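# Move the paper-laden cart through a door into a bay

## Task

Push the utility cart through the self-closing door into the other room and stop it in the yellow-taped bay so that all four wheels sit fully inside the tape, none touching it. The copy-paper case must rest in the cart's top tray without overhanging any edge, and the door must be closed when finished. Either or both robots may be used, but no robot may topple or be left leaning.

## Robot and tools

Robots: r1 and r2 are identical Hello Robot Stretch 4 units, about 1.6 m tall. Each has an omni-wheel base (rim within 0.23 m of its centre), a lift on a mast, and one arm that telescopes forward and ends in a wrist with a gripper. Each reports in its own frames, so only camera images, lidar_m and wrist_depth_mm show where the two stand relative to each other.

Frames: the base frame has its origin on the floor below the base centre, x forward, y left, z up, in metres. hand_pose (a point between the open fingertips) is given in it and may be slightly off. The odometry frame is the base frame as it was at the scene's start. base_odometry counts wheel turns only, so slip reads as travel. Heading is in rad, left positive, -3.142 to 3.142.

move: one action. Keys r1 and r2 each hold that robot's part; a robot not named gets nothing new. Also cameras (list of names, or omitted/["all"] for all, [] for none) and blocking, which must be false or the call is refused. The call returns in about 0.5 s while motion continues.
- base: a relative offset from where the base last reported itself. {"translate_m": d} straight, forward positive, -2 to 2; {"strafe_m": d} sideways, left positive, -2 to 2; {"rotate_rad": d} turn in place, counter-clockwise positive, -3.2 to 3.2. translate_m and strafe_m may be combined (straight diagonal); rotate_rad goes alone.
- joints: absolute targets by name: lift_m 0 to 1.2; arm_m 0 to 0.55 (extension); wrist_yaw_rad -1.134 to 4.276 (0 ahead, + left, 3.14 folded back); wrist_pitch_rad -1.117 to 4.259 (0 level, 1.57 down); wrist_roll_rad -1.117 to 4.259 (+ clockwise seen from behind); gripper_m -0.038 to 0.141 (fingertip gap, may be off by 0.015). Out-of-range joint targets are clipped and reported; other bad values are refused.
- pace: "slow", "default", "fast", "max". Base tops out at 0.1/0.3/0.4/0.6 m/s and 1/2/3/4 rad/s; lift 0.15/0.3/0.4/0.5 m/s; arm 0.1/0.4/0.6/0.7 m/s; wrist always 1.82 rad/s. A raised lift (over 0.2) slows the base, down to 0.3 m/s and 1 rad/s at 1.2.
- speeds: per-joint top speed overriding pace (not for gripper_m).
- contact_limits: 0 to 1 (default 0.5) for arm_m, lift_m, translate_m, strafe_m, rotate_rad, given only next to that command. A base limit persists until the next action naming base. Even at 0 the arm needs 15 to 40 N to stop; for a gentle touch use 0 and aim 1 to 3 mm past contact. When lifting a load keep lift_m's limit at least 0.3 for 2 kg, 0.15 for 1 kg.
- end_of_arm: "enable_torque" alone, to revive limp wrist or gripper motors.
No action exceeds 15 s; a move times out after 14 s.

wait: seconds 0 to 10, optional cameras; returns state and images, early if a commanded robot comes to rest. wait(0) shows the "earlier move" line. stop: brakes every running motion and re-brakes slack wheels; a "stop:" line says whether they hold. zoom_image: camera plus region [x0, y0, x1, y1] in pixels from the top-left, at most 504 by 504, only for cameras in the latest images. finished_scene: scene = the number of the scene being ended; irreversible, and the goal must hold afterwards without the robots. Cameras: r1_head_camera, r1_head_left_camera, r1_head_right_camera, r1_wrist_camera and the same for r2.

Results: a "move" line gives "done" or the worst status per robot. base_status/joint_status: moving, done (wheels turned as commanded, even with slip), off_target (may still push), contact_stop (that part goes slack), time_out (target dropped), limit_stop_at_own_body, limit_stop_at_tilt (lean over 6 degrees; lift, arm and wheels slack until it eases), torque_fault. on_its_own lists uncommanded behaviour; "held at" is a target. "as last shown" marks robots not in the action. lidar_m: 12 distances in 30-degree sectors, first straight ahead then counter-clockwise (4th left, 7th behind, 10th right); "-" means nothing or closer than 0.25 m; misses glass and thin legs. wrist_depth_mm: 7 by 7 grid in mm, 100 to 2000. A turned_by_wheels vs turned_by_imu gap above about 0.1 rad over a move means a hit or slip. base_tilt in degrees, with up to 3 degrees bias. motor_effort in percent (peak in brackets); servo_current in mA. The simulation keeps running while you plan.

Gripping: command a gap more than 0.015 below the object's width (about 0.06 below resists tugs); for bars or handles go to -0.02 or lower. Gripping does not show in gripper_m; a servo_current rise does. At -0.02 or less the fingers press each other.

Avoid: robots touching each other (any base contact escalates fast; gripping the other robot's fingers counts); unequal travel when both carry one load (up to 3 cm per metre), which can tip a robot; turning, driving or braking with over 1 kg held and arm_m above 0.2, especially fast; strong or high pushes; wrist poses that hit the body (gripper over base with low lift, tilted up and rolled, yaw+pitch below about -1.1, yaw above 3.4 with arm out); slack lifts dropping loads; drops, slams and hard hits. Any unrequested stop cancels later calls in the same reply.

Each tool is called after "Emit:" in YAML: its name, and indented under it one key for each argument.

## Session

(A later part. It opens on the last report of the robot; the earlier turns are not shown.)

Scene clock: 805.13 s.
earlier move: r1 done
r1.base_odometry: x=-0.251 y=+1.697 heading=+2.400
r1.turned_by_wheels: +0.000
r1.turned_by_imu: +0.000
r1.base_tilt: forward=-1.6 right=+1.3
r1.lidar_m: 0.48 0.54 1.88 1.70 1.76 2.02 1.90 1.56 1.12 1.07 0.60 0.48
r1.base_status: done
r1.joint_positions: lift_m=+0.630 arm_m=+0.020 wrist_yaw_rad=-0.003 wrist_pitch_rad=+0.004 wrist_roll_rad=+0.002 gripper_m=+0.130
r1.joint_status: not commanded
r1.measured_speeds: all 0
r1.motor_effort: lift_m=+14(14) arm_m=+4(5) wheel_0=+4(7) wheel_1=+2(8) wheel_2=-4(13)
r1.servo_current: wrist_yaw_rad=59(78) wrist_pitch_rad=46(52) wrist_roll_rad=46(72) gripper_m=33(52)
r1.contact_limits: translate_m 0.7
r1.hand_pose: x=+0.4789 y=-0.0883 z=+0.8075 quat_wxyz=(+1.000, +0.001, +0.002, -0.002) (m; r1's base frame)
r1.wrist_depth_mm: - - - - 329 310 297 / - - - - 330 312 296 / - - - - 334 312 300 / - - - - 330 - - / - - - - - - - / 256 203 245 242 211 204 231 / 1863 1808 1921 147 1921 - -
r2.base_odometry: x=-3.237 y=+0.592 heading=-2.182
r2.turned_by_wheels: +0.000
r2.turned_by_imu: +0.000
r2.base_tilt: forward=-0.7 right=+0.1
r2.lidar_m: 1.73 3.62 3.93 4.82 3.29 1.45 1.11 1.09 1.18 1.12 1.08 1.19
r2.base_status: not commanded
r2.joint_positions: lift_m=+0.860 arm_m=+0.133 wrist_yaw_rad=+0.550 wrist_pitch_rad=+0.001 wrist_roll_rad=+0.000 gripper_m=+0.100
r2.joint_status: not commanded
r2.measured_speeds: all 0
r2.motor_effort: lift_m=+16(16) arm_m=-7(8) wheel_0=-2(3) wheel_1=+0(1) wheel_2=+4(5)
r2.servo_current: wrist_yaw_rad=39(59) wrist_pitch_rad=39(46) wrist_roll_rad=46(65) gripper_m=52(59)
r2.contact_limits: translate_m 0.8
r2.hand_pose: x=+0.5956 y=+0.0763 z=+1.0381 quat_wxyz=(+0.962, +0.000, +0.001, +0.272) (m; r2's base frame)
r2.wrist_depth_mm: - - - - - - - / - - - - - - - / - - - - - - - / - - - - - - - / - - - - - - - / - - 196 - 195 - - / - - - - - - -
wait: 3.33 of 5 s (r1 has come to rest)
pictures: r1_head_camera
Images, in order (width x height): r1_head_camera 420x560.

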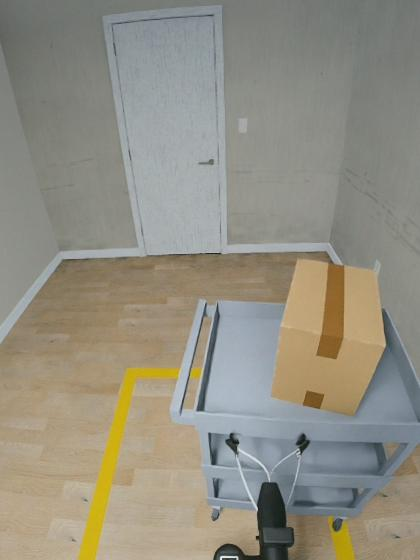

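Emit:
move:
  r1: {"base":{"translate_m":0.15},"pace":"slow","contact_limits":{"translate_m":0.7}}
  blocking: false
  cameras: []

Emit:
wait:
  seconds: 4
  cameras: ["r1_head_camera","r1_head_left_camera","r1_head_right_camera"]

Scene clock: 829.40 s.
move: r1 moving
r1.base_odometry: x=-0.260 y=+1.705 heading=+2.399
r1.turned_by_wheels: +0.000
r1.turned_by_imu: +0.000
r1.base_tilt: forward=-1.6 right=+1.3
r1.lidar_m: 0.47 0.54 1.82 1.69 1.78 2.01 1.91 1.56 1.12 1.06 0.64 0.49
r1.base_status: translate_m moving
r1.joint_positions: lift_m=+0.630 arm_m=+0.020 wrist_yaw_rad=-0.003 wrist_pitch_rad=+0.004 wrist_roll_rad=+0.002 gripper_m=+0.130
r1.joint_status: not commanded
r1.measured_speeds: translate_m=+0.048 strafe_m=+0.000 rotate_rad=-0.002 lift_m=+0.000 arm_m=+0.000 wrist_yaw_rad=+0.000 wrist_pitch_rad=+0.000 wrist_roll_rad=+0.000
r1.motor_effort: lift_m=+14(14) arm_m=+4(4) wheel_0=+5(9) wheel_1=+3(5) wheel_2=-9(9)
r1.servo_current: wrist_yaw_rad=39(59) wrist_pitch_rad=39(52) wrist_roll_rad=65(65) gripper_m=46(46)
r1.contact_limits: translate_m 0.7
r1.hand_pose: x=+0.4789 y=-0.0883 z=+0.8075 quat_wxyz=(+1.000, +0.001, +0.002, -0.002) (m; r1's base frame)
r1.wrist_depth_mm: - - - - 330 310 294 / - - - - 330 310 297 / - - - - 332 314 297 / - - - - 334 - - / - - - - - - - / 256 203 243 243 211 199 231 / 1808 1808 1921 148 1983 1863 640
r2: as last shown
r2.base_tilt: forward=-0.7 right=+0.0
r2.lidar_m: 1.77 3.64 3.90 4.79 3.27 1.46 1.13 1.07 1.19 1.13 1.08 1.18
r2.motor_effort: lift_m=+16(16) arm_m=-7(7) wheel_0=-1(2) wheel_1=+0(0) wheel_2=+5(5)
r2.servo_current: wrist_yaw_rad=39(59) wrist_pitch_rad=46(46) wrist_roll_rad=46(59) gripper_m=52(59)
r2.contact_limits: translate_m 0.8
r2.wrist_depth_mm: - - - - - - - / - - - - - - - / - - - - - - - / - - - - - - - / - - - - - - - / - - 195 - 195 - - / - - - - - - -
pictures: none
No camera images: "cameras" was empty.

Scene clock: 831.67 s.
earlier move: r1 done
r1.base_odometry: x=-0.361 y=+1.798 heading=+2.400
r1.turned_by_wheels: +0.000
r1.turned_by_imu: +0.000
r1.base_tilt: forward=-1.6 right=+1.2
r1.lidar_m: 0.48 2.46 1.87 1.72 1.74 2.14 2.04 1.58 1.13 1.08 0.61 0.50
r1.base_status: done
r1.joint_positions: lift_m=+0.630 arm_m=+0.020 wrist_yaw_rad=-0.005 wrist_pitch_rad=+0.004 wrist_roll_rad=+0.002 gripper_m=+0.130
r1.joint_status: not commanded
r1.measured_speeds: all 0
r1.motor_effort: lift_m=+14(14) arm_m=+4(4) wheel_0=+3(9) wheel_1=+3(6) wheel_2=-4(11)
r1.servo_current: wrist_yaw_rad=46(72) wrist_pitch_rad=52(52) wrist_roll_rad=39(65) gripper_m=46(52)
r1.contact_limits: translate_m 0.7
r1.hand_pose: x=+0.4788 y=-0.0889 z=+0.8075 quat_wxyz=(+1.000, +0.001, +0.002, -0.003) (m; r1's base frame)
r1.wrist_depth_mm: - - - - 340 319 298 / - - - - 342 319 301 / - - - - 343 319 303 / - - - - 345 - - / - - - - - - - / - 204 250 246 210 200 229 / - 267 1921 141 1921 - -
r2.base_odometry: x=-3.237 y=+0.592 heading=-2.182
r2.turned_by_wheels: +0.000
r2.turned_by_imu: +0.000
r2.base_tilt: forward=-0.7 right=+0.1
r2.lidar_m: 1.75 3.65 3.89 4.80 3.31 1.48 1.13 1.08 1.18 1.12 1.09 1.19
r2.base_status: not commanded
r2.joint_positions: lift_m=+0.860 arm_m=+0.133 wrist_yaw_rad=+0.550 wrist_pitch_rad=+0.001 wrist_roll_rad=+0.000 gripper_m=+0.100
r2.joint_status: not commanded
r2.measured_speeds: all 0
r2.motor_effort: lift_m=+16(16) arm_m=-7(8) wheel_0=-2(2) wheel_1=+0(1) wheel_2=+4(5)
r2.servo_current: wrist_yaw_rad=46(59) wrist_pitch_rad=39(46) wrist_roll_rad=52(59) gripper_m=52(59)
r2.contact_limits: translate_m 0.8
r2.hand_pose: x=+0.5956 y=+0.0763 z=+1.0381 quat_wxyz=(+0.962, +0.000, +0.001, +0.272) (m; r2's base frame)
r2.wrist_depth_mm: - - - - - - - / - - - - - - - / - - - - - - - / - - - - - - - / - - - - - - - / - - 195 - 195 - - / - - - - - - -
wait: 2.27 of 4 s (r1 has come to rest)
pictures: r1_head_camera, r1_head_left_camera, r1_head_right_camera
Images, in order (width x height): r1_head_camera 420x560, r1_head_left_camera 420x672, r1_head_right_camera 420x672.

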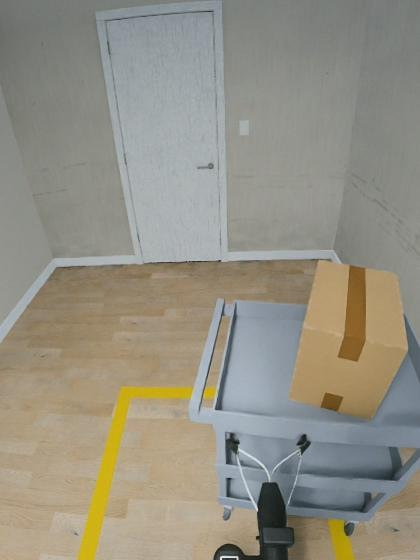

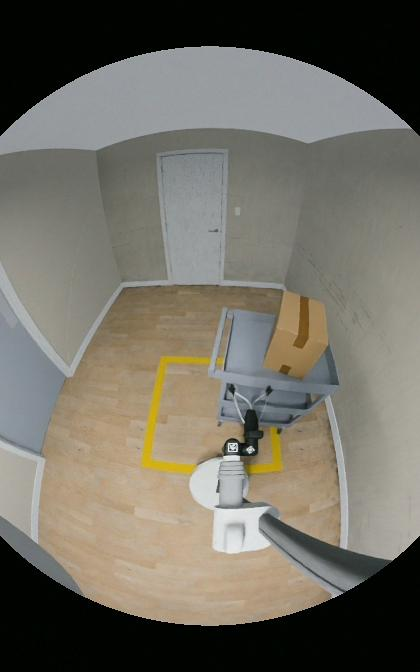

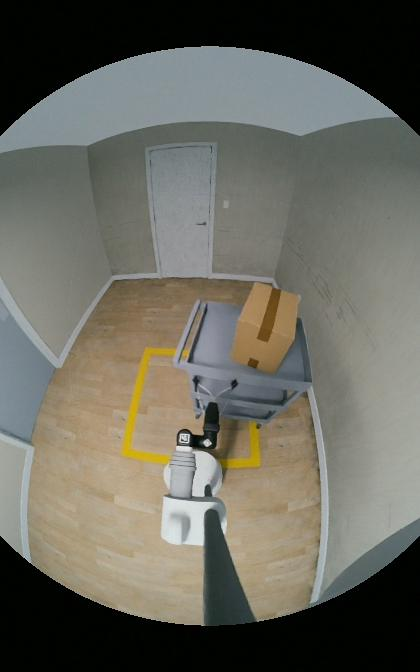

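Emit:
move:
  r1: {"base":{"translate_m":-0.1},"pace":"default"}
  blocking: false
  cameras: []

Emit:
wait:
  seconds: 2
  cameras: []

Emit:
move:
  r1: {"base":{"strafe_m":-0.65},"joints":{"gripper_m":0.0,"wrist_yaw_rad":0.4},"pace":"default"}
  blocking: false
  cameras: []

Emit:
wait:
  seconds: 5
  cameras: ["r1_head_camera","r1_head_left_camera","r1_wrist_camera"]

Scene clock: 853.40 s.
move: r1 moving
r1.base_odometry: x=-0.338 y=+1.777 heading=+2.400
r1.turned_by_wheels: +0.000
r1.turned_by_imu: +0.000
r1.base_tilt: forward=-1.6 right=+1.3
r1.lidar_m: 0.50 2.45 1.85 1.71 1.76 2.12 2.02 1.58 1.12 1.06 0.62 0.51
r1.base_status: translate_m moving
r1.joint_positions: lift_m=+0.630 arm_m=+0.020 wrist_yaw_rad=-0.003 wrist_pitch_rad=+0.004 wrist_roll_rad=+0.002 gripper_m=+0.130
r1.joint_status: not commanded
r1.measured_speeds: translate_m=-0.122 strafe_m=-0.001 rotate_rad=+0.002 lift_m=+0.000 arm_m=+0.000 wrist_yaw_rad=+0.000 wrist_pitch_rad=+0.000 wrist_roll_rad=+0.000
r1.motor_effort: lift_m=+14(14) arm_m=+4(4) wheel_0=-6(10) wheel_1=-6(6) wheel_2=+8(9)
r1.servo_current: wrist_yaw_rad=46(65) wrist_pitch_rad=46(52) wrist_roll_rad=39(52) gripper_m=39(46)
r1.hand_pose: x=+0.4790 y=-0.0882 z=+0.8075 quat_wxyz=(+1.000, +0.001, +0.002, -0.001) (m; r1's base frame)
r1.wrist_depth_mm: - - - - 364 334 320 / - - - - 366 338 317 / - - - - 370 342 320 / - - - - - - - / - - - - - - - / - 210 278 273 211 202 - / - 296 1808 141 - - -
r2: as last shown
r2.lidar_m: 1.74 3.64 3.92 4.81 3.30 1.48 1.12 1.08 1.17 1.14 1.09 1.17
r2.motor_effort: lift_m=+16(16) arm_m=-7(8) wheel_0=-1(2) wheel_1=+0(1) wheel_2=+4(5)
r2.servo_current: wrist_yaw_rad=52(59) wrist_pitch_rad=39(46) wrist_roll_rad=52(59) gripper_m=59(59)
r2.contact_limits: translate_m 0.8
r2.wrist_depth_mm: - - - - - - - / - - - - - - - / - - - - - - - / - - - - - - - / - - - - - - - / - - 195 - 196 - - / - - - - - - -
pictures: none
No camera images: "cameras" was empty.

Scene clock: 854.47 s.
earlier move: r1 done
r1.base_odometry: x=-0.287 y=+1.730 heading=+2.399
r1.turned_by_wheels: +0.000
r1.turned_by_imu: +0.000
r1.base_tilt: forward=-1.6 right=+1.3
r1.lidar_m: 0.57 2.47 1.85 1.71 1.76 2.04 1.95 1.57 1.12 1.07 0.70 0.59
r1.base_status: done
r1.joint_positions: lift_m=+0.630 arm_m=+0.020 wrist_yaw_rad=-0.003 wrist_pitch_rad=+0.004 wrist_roll_rad=+0.002 gripper_m=+0.130
r1.joint_status: not commanded
r1.measured_speeds: all 0
r1.motor_effort: lift_m=+14(14) arm_m=+4(5) wheel_0=-2(10) wheel_1=-2(6) wheel_2=-1(9)
r1.servo_current: wrist_yaw_rad=39(65) wrist_pitch_rad=52(52) wrist_roll_rad=46(65) gripper_m=46(46)
r1.hand_pose: x=+0.4790 y=-0.0882 z=+0.8075 quat_wxyz=(+1.000, +0.001, +0.002, -0.001) (m; r1's base frame)
r1.wrist_depth_mm: - - - - 430 397 377 / - - - - 430 397 375 / - - - - 433 404 375 / - - - - 439 - - / - - - - - - - / - 210 357 - 330 196 699 / - 1863 368 141 - - 715
r2.base_odometry: x=-3.237 y=+0.592 heading=-2.182
r2.turned_by_wheels: +0.000
r2.turned_by_imu: +0.000
r2.base_tilt: forward=-0.7 right=+0.1
r2.lidar_m: 1.76 3.65 3.93 4.80 3.27 1.46 1.12 1.09 1.16 1.11 1.11 1.19
r2.base_status: not commanded
r2.joint_positions: lift_m=+0.860 arm_m=+0.133 wrist_yaw_rad=+0.550 wrist_pitch_rad=+0.001 wrist_roll_rad=+0.000 gripper_m=+0.100
r2.joint_status: not commanded
r2.measured_speeds: all 0
r2.motor_effort: lift_m=+16(16) arm_m=-7(8) wheel_0=-2(2) wheel_1=+0(1) wheel_2=+4(5)
r2.servo_current: wrist_yaw_rad=46(59) wrist_pitch_rad=39(46) wrist_roll_rad=39(59) gripper_m=46(59)
r2.contact_limits: translate_m 0.8
r2.hand_pose: x=+0.5956 y=+0.0763 z=+1.0381 quat_wxyz=(+0.962, +0.000, +0.001, +0.272) (m; r2's base frame)
r2.wrist_depth_mm: - - - - - - - / - - - - - - - / - - - - - - - / - - - - - - - / - - - - - - - / - - 195 - 195 - - / - - - - - - -
wait: 1.07 of 2 s (r1 has come to rest)
pictures: none
No camera images: "cameras" was empty.

Scene clock: 854.97 s.
move: r1 moving
r1.base_odometry: x=-0.263 y=+1.757 heading=+2.399
r1.turned_by_wheels: +0.000
r1.turned_by_imu: +0.000
r1.base_tilt: forward=-1.6 right=+1.3
r1.lidar_m: 0.58 2.48 1.92 1.73 1.80 2.02 1.93 1.52 1.09 1.03 0.74 0.56
r1.base_status: strafe_m moving
r1.joint_positions: lift_m=+0.630 arm_m=+0.020 wrist_yaw_rad=+0.392 wrist_pitch_rad=+0.004 wrist_roll_rad=+0.002 gripper_m=+0.117
r1.joint_status: wrist_yaw_rad moving; gripper_m moving
r1.measured_speeds: translate_m=-0.001 strafe_m=-0.141 rotate_rad=+0.005 lift_m=+0.000 arm_m=+0.000 wrist_yaw_rad=+0.275 wrist_pitch_rad=+0.000 wrist_roll_rad=+0.000
r1.motor_effort: lift_m=+14(14) arm_m=+4(4) wheel_0=+12(12) wheel_1=-7(11) wheel_2=+1(1)
r1.servo_current: wrist_yaw_rad=33(104) wrist_pitch_rad=39(52) wrist_roll_rad=46(65) gripper_m=85(85)
r1.hand_pose: x=+0.4908 y=+0.0294 z=+0.8075 quat_wxyz=(+0.981, +0.001, +0.002, +0.195) (m; r1's base frame)
r1.wrist_depth_mm: - - - - - - 349 / - - - - - - - / - - - - - - - / - - - - - - - / - - - 377 - - - / - - - - 210 272 - / - 1808 1921 143 1863 723 1863
r2: as last shown
r2.base_tilt: forward=-0.7 right=+0.0
r2.lidar_m: 1.77 3.65 3.91 4.78 3.28 1.47 1.13 1.09 1.19 1.13 1.10 1.19
r2.motor_effort: lift_m=+16(16) arm_m=-7(7) wheel_0=-2(2) wheel_1=+0(1) wheel_2=+4(5)
r2.servo_current: wrist_yaw_rad=52(52) wrist_pitch_rad=46(46) wrist_roll_rad=52(59) gripper_m=59(59)
r2.contact_limits: translate_m 0.8
pictures: none
No camera images: "cameras" was empty.

Scene clock: 857.97 s.
earlier move: r1 done
r1.base_odometry: x=+0.152 y=+2.209 heading=+2.399
r1.turned_by_wheels: +0.000
r1.turned_by_imu: -0.004
r1.base_tilt: forward=-1.6 right=+1.3
r1.lidar_m: 0.52 0.54 0.86 2.33 2.44 2.04 1.87 0.65 0.46 0.42 0.43 0.62
r1.base_status: done
r1.joint_positions: lift_m=+0.630 arm_m=+0.020 wrist_yaw_rad=+0.398 wrist_pitch_rad=+0.004 wrist_roll_rad=+0.002 gripper_m=+0.001
r1.joint_status: all done
r1.measured_speeds: all 0
r1.motor_effort: lift_m=+14(14) arm_m=+4(4) wheel_0=+1(12) wheel_1=-1(11) wheel_2=+0(2)
r1.servo_current: wrist_yaw_rad=52(104) wrist_pitch_rad=46(52) wrist_roll_rad=52(72) gripper_m=46(137)
r1.hand_pose: x=+0.4906 y=+0.0311 z=+0.8075 quat_wxyz=(+0.980, +0.001, +0.002, +0.197) (m; r1's base frame)
r1.wrist_depth_mm: - 449 - - - - - / - 445 496 627 - - - / - 445 496 621 - - - / - 442 469 402 640 - - / 421 - 282 357 654 - - / - - 191 202 647 - - / - 140 178 145 145 1808 -
r2.base_odometry: x=-3.237 y=+0.592 heading=-2.182
r2.turned_by_wheels: +0.000
r2.turned_by_imu: +0.000
r2.base_tilt: forward=-0.7 right=+0.1
r2.lidar_m: 1.73 3.62 3.91 4.81 3.30 1.47 1.13 1.10 1.18 1.13 1.09 1.19
r2.base_status: not commanded
r2.joint_positions: lift_m=+0.860 arm_m=+0.133 wrist_yaw_rad=+0.550 wrist_pitch_rad=+0.001 wrist_roll_rad=+0.000 gripper_m=+0.100
r2.joint_status: not commanded
r2.measured_speeds: all 0
r2.motor_effort: lift_m=+16(16) arm_m=-7(8) wheel_0=-2(2) wheel_1=+0(1) wheel_2=+4(5)
r2.servo_current: wrist_yaw_rad=52(65) wrist_pitch_rad=39(52) wrist_roll_rad=46(59) gripper_m=46(59)
r2.contact_limits: translate_m 0.8
r2.hand_pose: x=+0.5956 y=+0.0763 z=+1.0381 quat_wxyz=(+0.962, +0.000, +0.001, +0.272) (m; r2's base frame)
r2.wrist_depth_mm: - - - - - - - / - - - - - - - / - - - - - - - / - - - - - - - / - - - - - - - / - - 195 - 195 - - / - - - - - - -
wait: 3.00 of 5 s (r1 has come to rest)
pictures: r1_head_camera, r1_head_left_camera, r1_wrist_camera
Images, in order (width x height): r1_head_camera 420x560, r1_head_left_camera 420x672, r1_wrist_camera 616x392.

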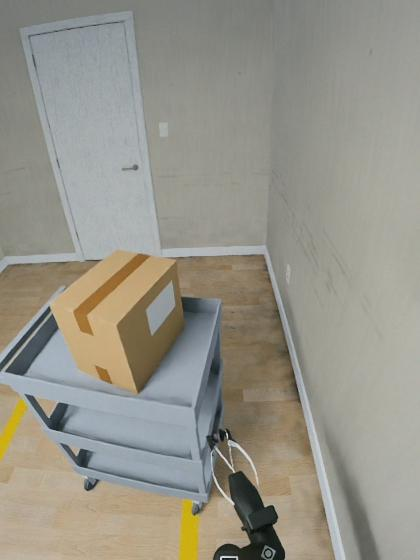

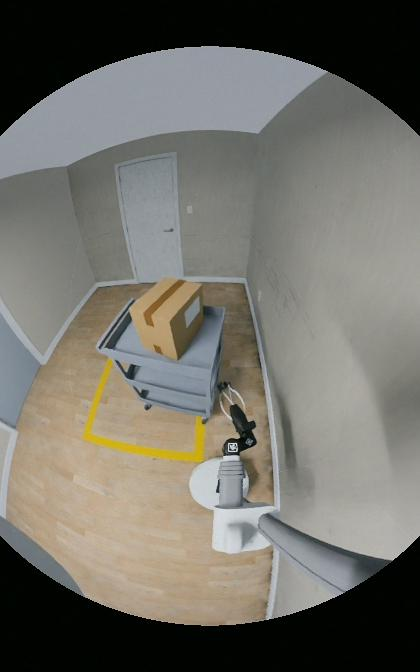

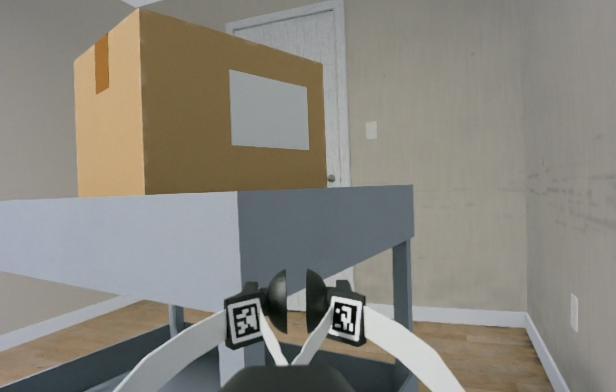

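Emit:
move:
  r1: {"base":{"strafe_m":-0.07},"joints":{"lift_m":0.68},"pace":"default"}
  blocking: false
  cameras: []

Emit:
wait:
  seconds: 2
  cameras: []

Emit:
move:
  r1: {"joints":{"arm_m":0.29},"contact_limits":{"arm_m":0.1}}
  blocking: false
  cameras: []

Emit:
wait:
  seconds: 3
  cameras: ["r1_head_camera","r1_wrist_camera"]

Scene clock: 876.60 s.
move: r1 moving
r1.base_odometry: x=+0.177 y=+2.236 heading=+2.399
r1.turned_by_wheels: +0.000
r1.turned_by_imu: +0.000
r1.base_tilt: forward=-1.6 right=+1.3
r1.lidar_m: 0.53 0.52 0.85 2.39 2.47 2.03 1.74 0.61 0.43 0.39 0.40 0.56
r1.base_status: strafe_m moving
r1.joint_positions: lift_m=+0.665 arm_m=+0.020 wrist_yaw_rad=+0.398 wrist_pitch_rad=+0.004 wrist_roll_rad=+0.002 gripper_m=+0.001
r1.joint_status: lift_m moving
r1.measured_speeds: translate_m=-0.001 strafe_m=-0.138 rotate_rad=+0.006 lift_m=+0.099 arm_m=+0.000 wrist_yaw_rad=+0.000 wrist_pitch_rad=+0.000 wrist_roll_rad=+0.000
r1.motor_effort: lift_m=+25(25) arm_m=+4(4) wheel_0=+9(11) wheel_1=-9(9) wheel_2=-1(2)
r1.servo_current: wrist_yaw_rad=59(59) wrist_pitch_rad=52(52) wrist_roll_rad=39(59) gripper_m=39(52)
r1.hand_pose: x=+0.4906 y=+0.0311 z=+0.8419 quat_wxyz=(+0.980, +0.001, +0.002, +0.197) (m; r1's base frame)
r1.wrist_depth_mm: - - - - - - - / - 466 517 - - - - / - 462 512 634 - - - / - 462 512 609 - - - / - - 309 392 603 - - / - 359 191 203 182 - - / - 878 178 146 145 1921 1756
r2: as last shown
r2.lidar_m: 1.72 3.65 3.90 4.79 3.29 1.46 1.13 1.09 1.15 1.09 1.10 1.19
r2.motor_effort: lift_m=+16(16) arm_m=-7(7) wheel_0=-2(2) wheel_1=+0(1) wheel_2=+4(5)
r2.servo_current: wrist_yaw_rad=46(46) wrist_pitch_rad=39(46) wrist_roll_rad=46(65) gripper_m=52(52)
r2.contact_limits: translate_m 0.8
pictures: none
No camera images: "cameras" was empty.

Scene clock: 877.37 s.
earlier move: r1 done
r1.base_odometry: x=+0.199 y=+2.261 heading=+2.399
r1.turned_by_wheels: +0.000
r1.turned_by_imu: +0.000
r1.base_tilt: forward=-1.6 right=+1.3
r1.lidar_m: 0.57 0.52 0.83 2.39 2.51 2.04 1.61 0.55 0.37 0.35 0.38 0.56
r1.base_status: done
r1.joint_positions: lift_m=+0.680 arm_m=+0.020 wrist_yaw_rad=+0.398 wrist_pitch_rad=+0.004 wrist_roll_rad=+0.002 gripper_m=+0.001
r1.joint_status: all done
r1.measured_speeds: all 0
r1.motor_effort: lift_m=+24(25) arm_m=+4(4) wheel_0=+0(11) wheel_1=-1(9) wheel_2=+0(2)
r1.servo_current: wrist_yaw_rad=52(72) wrist_pitch_rad=39(52) wrist_roll_rad=46(65) gripper_m=52(52)
r1.hand_pose: x=+0.4906 y=+0.0311 z=+0.8566 quat_wxyz=(+0.980, +0.001, +0.002, +0.197) (m; r1's base frame)
r1.wrist_depth_mm: - - - - - - - / - 492 - - - - - / 585 480 580 - - - - / 591 480 580 - - - - / - 469 389 504 - - - / 399 310 319 202 683 - - / - 315 166 164 145 1808 -
r2.base_odometry: x=-3.237 y=+0.592 heading=-2.182
r2.turned_by_wheels: +0.000
r2.turned_by_imu: +0.000
r2.base_tilt: forward=-0.7 right=+0.1
r2.lidar_m: 1.76 3.61 3.92 4.80 3.29 1.47 1.13 1.09 1.17 1.12 1.10 1.19
r2.base_status: not commanded
r2.joint_positions: lift_m=+0.860 arm_m=+0.133 wrist_yaw_rad=+0.550 wrist_pitch_rad=+0.001 wrist_roll_rad=+0.000 gripper_m=+0.100
r2.joint_status: not commanded
r2.measured_speeds: all 0
r2.motor_effort: lift_m=+16(16) arm_m=-7(7) wheel_0=-2(2) wheel_1=+0(1) wheel_2=+5(5)
r2.servo_current: wrist_yaw_rad=52(52) wrist_pitch_rad=39(46) wrist_roll_rad=46(65) gripper_m=52(52)
r2.contact_limits: translate_m 0.8
r2.hand_pose: x=+0.5956 y=+0.0763 z=+1.0381 quat_wxyz=(+0.962, +0.000, +0.001, +0.272) (m; r2's base frame)
r2.wrist_depth_mm: - - - - - - - / - - - - - - - / - - - - - - - / - - - - - - - / - - - - - - - / - - 196 - 195 - - / - - - - - - -
wait: 0.77 of 2 s (r1 has come to rest)
pictures: none
No camera images: "cameras" was empty.

Scene clock: 877.87 s.
move: r1 moving
r1.base_odometry: x=+0.199 y=+2.261 heading=+2.399
r1.turned_by_wheels: +0.000
r1.turned_by_imu: +0.000
r1.base_tilt: forward=-1.6 right=+1.3
r1.lidar_m: 0.58 0.51 0.84 2.41 2.47 2.02 1.62 0.55 0.37 0.35 0.36 0.50
r1.base_status: not commanded
r1.joint_positions: lift_m=+0.680 arm_m=+0.071 wrist_yaw_rad=+0.398 wrist_pitch_rad=+0.004 wrist_roll_rad=+0.002 gripper_m=+0.001
r1.joint_status: arm_m moving
r1.measured_speeds: translate_m=+0.000 strafe_m=+0.000 rotate_rad=+0.000 lift_m=+0.000 arm_m=+0.195 wrist_yaw_rad=+0.000 wrist_pitch_rad=+0.000 wrist_roll_rad=+0.000
r1.motor_effort: lift_m=+24(24) arm_m=+5(7) wheel_0=+0(1) wheel_1=-1(1) wheel_2=-1(1)
r1.servo_current: wrist_yaw_rad=59(65) wrist_pitch_rad=46(46) wrist_roll_rad=59(59) gripper_m=46(52)
r1.contact_limits: arm_m 0.1
r1.hand_pose: x=+0.5414 y=+0.0311 z=+0.8566 quat_wxyz=(+0.980, +0.001, +0.002, +0.197) (m; r1's base frame)
r1.wrist_depth_mm: - - - - - - - / 436 466 615 - - - - / 439 469 564 - - - - / 449 466 559 - - - - / 427 445 382 488 - - - / - 273 210 202 - - - / 325 263 167 158 145 1921 -
r2: as last shown
r2.base_tilt: forward=-0.6 right=+0.1
r2.lidar_m: 1.72 3.62 3.87 4.80 3.28 1.49 1.14 1.08 1.20 1.13 1.09 1.16
r2.motor_effort: lift_m=+16(16) arm_m=-7(7) wheel_0=-2(2) wheel_1=-1(1) wheel_2=+4(4)
r2.servo_current: wrist_yaw_rad=39(52) wrist_pitch_rad=39(46) wrist_roll_rad=46(59) gripper_m=46(59)
r2.contact_limits: translate_m 0.8
r2.wrist_depth_mm: - - - - - - - / - - - - - - - / - - - - - - - / - - - - - - - / - - - - - - - / - - 195 - 195 - - / - - - - - - -
pictures: none
No camera images: "cameras" was empty.

Scene clock: 879.30 s.
earlier move: r1 done
r1.base_odometry: x=+0.199 y=+2.261 heading=+2.399
r1.turned_by_wheels: +0.000
r1.turned_by_imu: +0.000
r1.base_tilt: forward=-1.6 right=+1.2
r1.lidar_m: 0.60 0.54 0.81 2.41 2.50 2.04 1.60 0.55 0.37 0.35 0.37 0.54
r1.base_status: not commanded
r1.joint_positions: lift_m=+0.680 arm_m=+0.290 wrist_yaw_rad=+0.398 wrist_pitch_rad=+0.004 wrist_roll_rad=+0.002 gripper_m=+0.001
r1.joint_status: all done
r1.measured_speeds: all 0
r1.motor_effort: lift_m=+24(24) arm_m=+5(7) wheel_0=+1(2) wheel_1=-1(1) wheel_2=+0(1)
r1.servo_current: wrist_yaw_rad=52(65) wrist_pitch_rad=39(52) wrist_roll_rad=59(65) gripper_m=46(52)
r1.contact_limits: arm_m 0.1
r1.hand_pose: x=+0.7606 y=+0.0311 z=+0.8566 quat_wxyz=(+0.980, +0.001, +0.002, +0.197) (m; r1's base frame)
r1.wrist_depth_mm: 320 392 - - - - - / 327 373 - - - - - / 325 373 - - - - - / 320 373 - - - - - / 327 368 410 410 - - - / 188 224 254 202 - - - / 187 209 188 146 156 1983 -
r2.base_odometry: x=-3.237 y=+0.592 heading=-2.182
r2.turned_by_wheels: +0.000
r2.turned_by_imu: +0.000
r2.base_tilt: forward=-0.6 right=+0.1
r2.lidar_m: 1.76 3.63 3.92 4.81 3.25 1.49 1.11 1.09 1.18 1.13 1.09 1.18
r2.base_status: not commanded
r2.joint_positions: lift_m=+0.860 arm_m=+0.133 wrist_yaw_rad=+0.550 wrist_pitch_rad=+0.001 wrist_roll_rad=+0.000 gripper_m=+0.100
r2.joint_status: not commanded
r2.measured_speeds: all 0
r2.motor_effort: lift_m=+16(16) arm_m=-7(8) wheel_0=-2(2) wheel_1=+0(1) wheel_2=+4(5)
r2.servo_current: wrist_yaw_rad=39(52) wrist_pitch_rad=39(46) wrist_roll_rad=52(59) gripper_m=46(59)
r2.contact_limits: translate_m 0.8
r2.hand_pose: x=+0.5956 y=+0.0763 z=+1.0381 quat_wxyz=(+0.962, +0.000, +0.001, +0.272) (m; r2's base frame)
r2.wrist_depth_mm: - - - - - - - / - - - - - - - / - - - - - - - / - - - - - - - / - - - - - - - / - - 195 - 195 - - / - - - - - - -
wait: 1.43 of 3 s (r1 has come to rest)
pictures: r1_head_camera, r1_wrist_camera
Images, in order (width x height): r1_head_camera 420x560, r1_wrist_camera 616x392.

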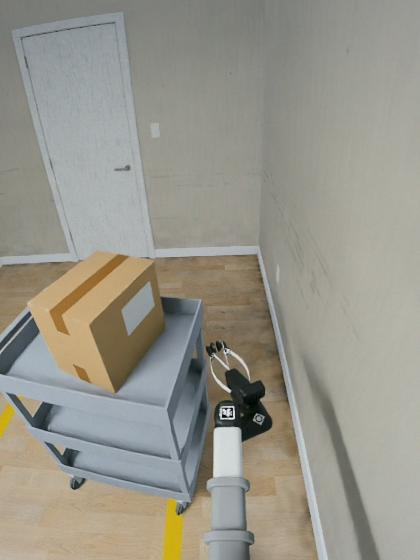

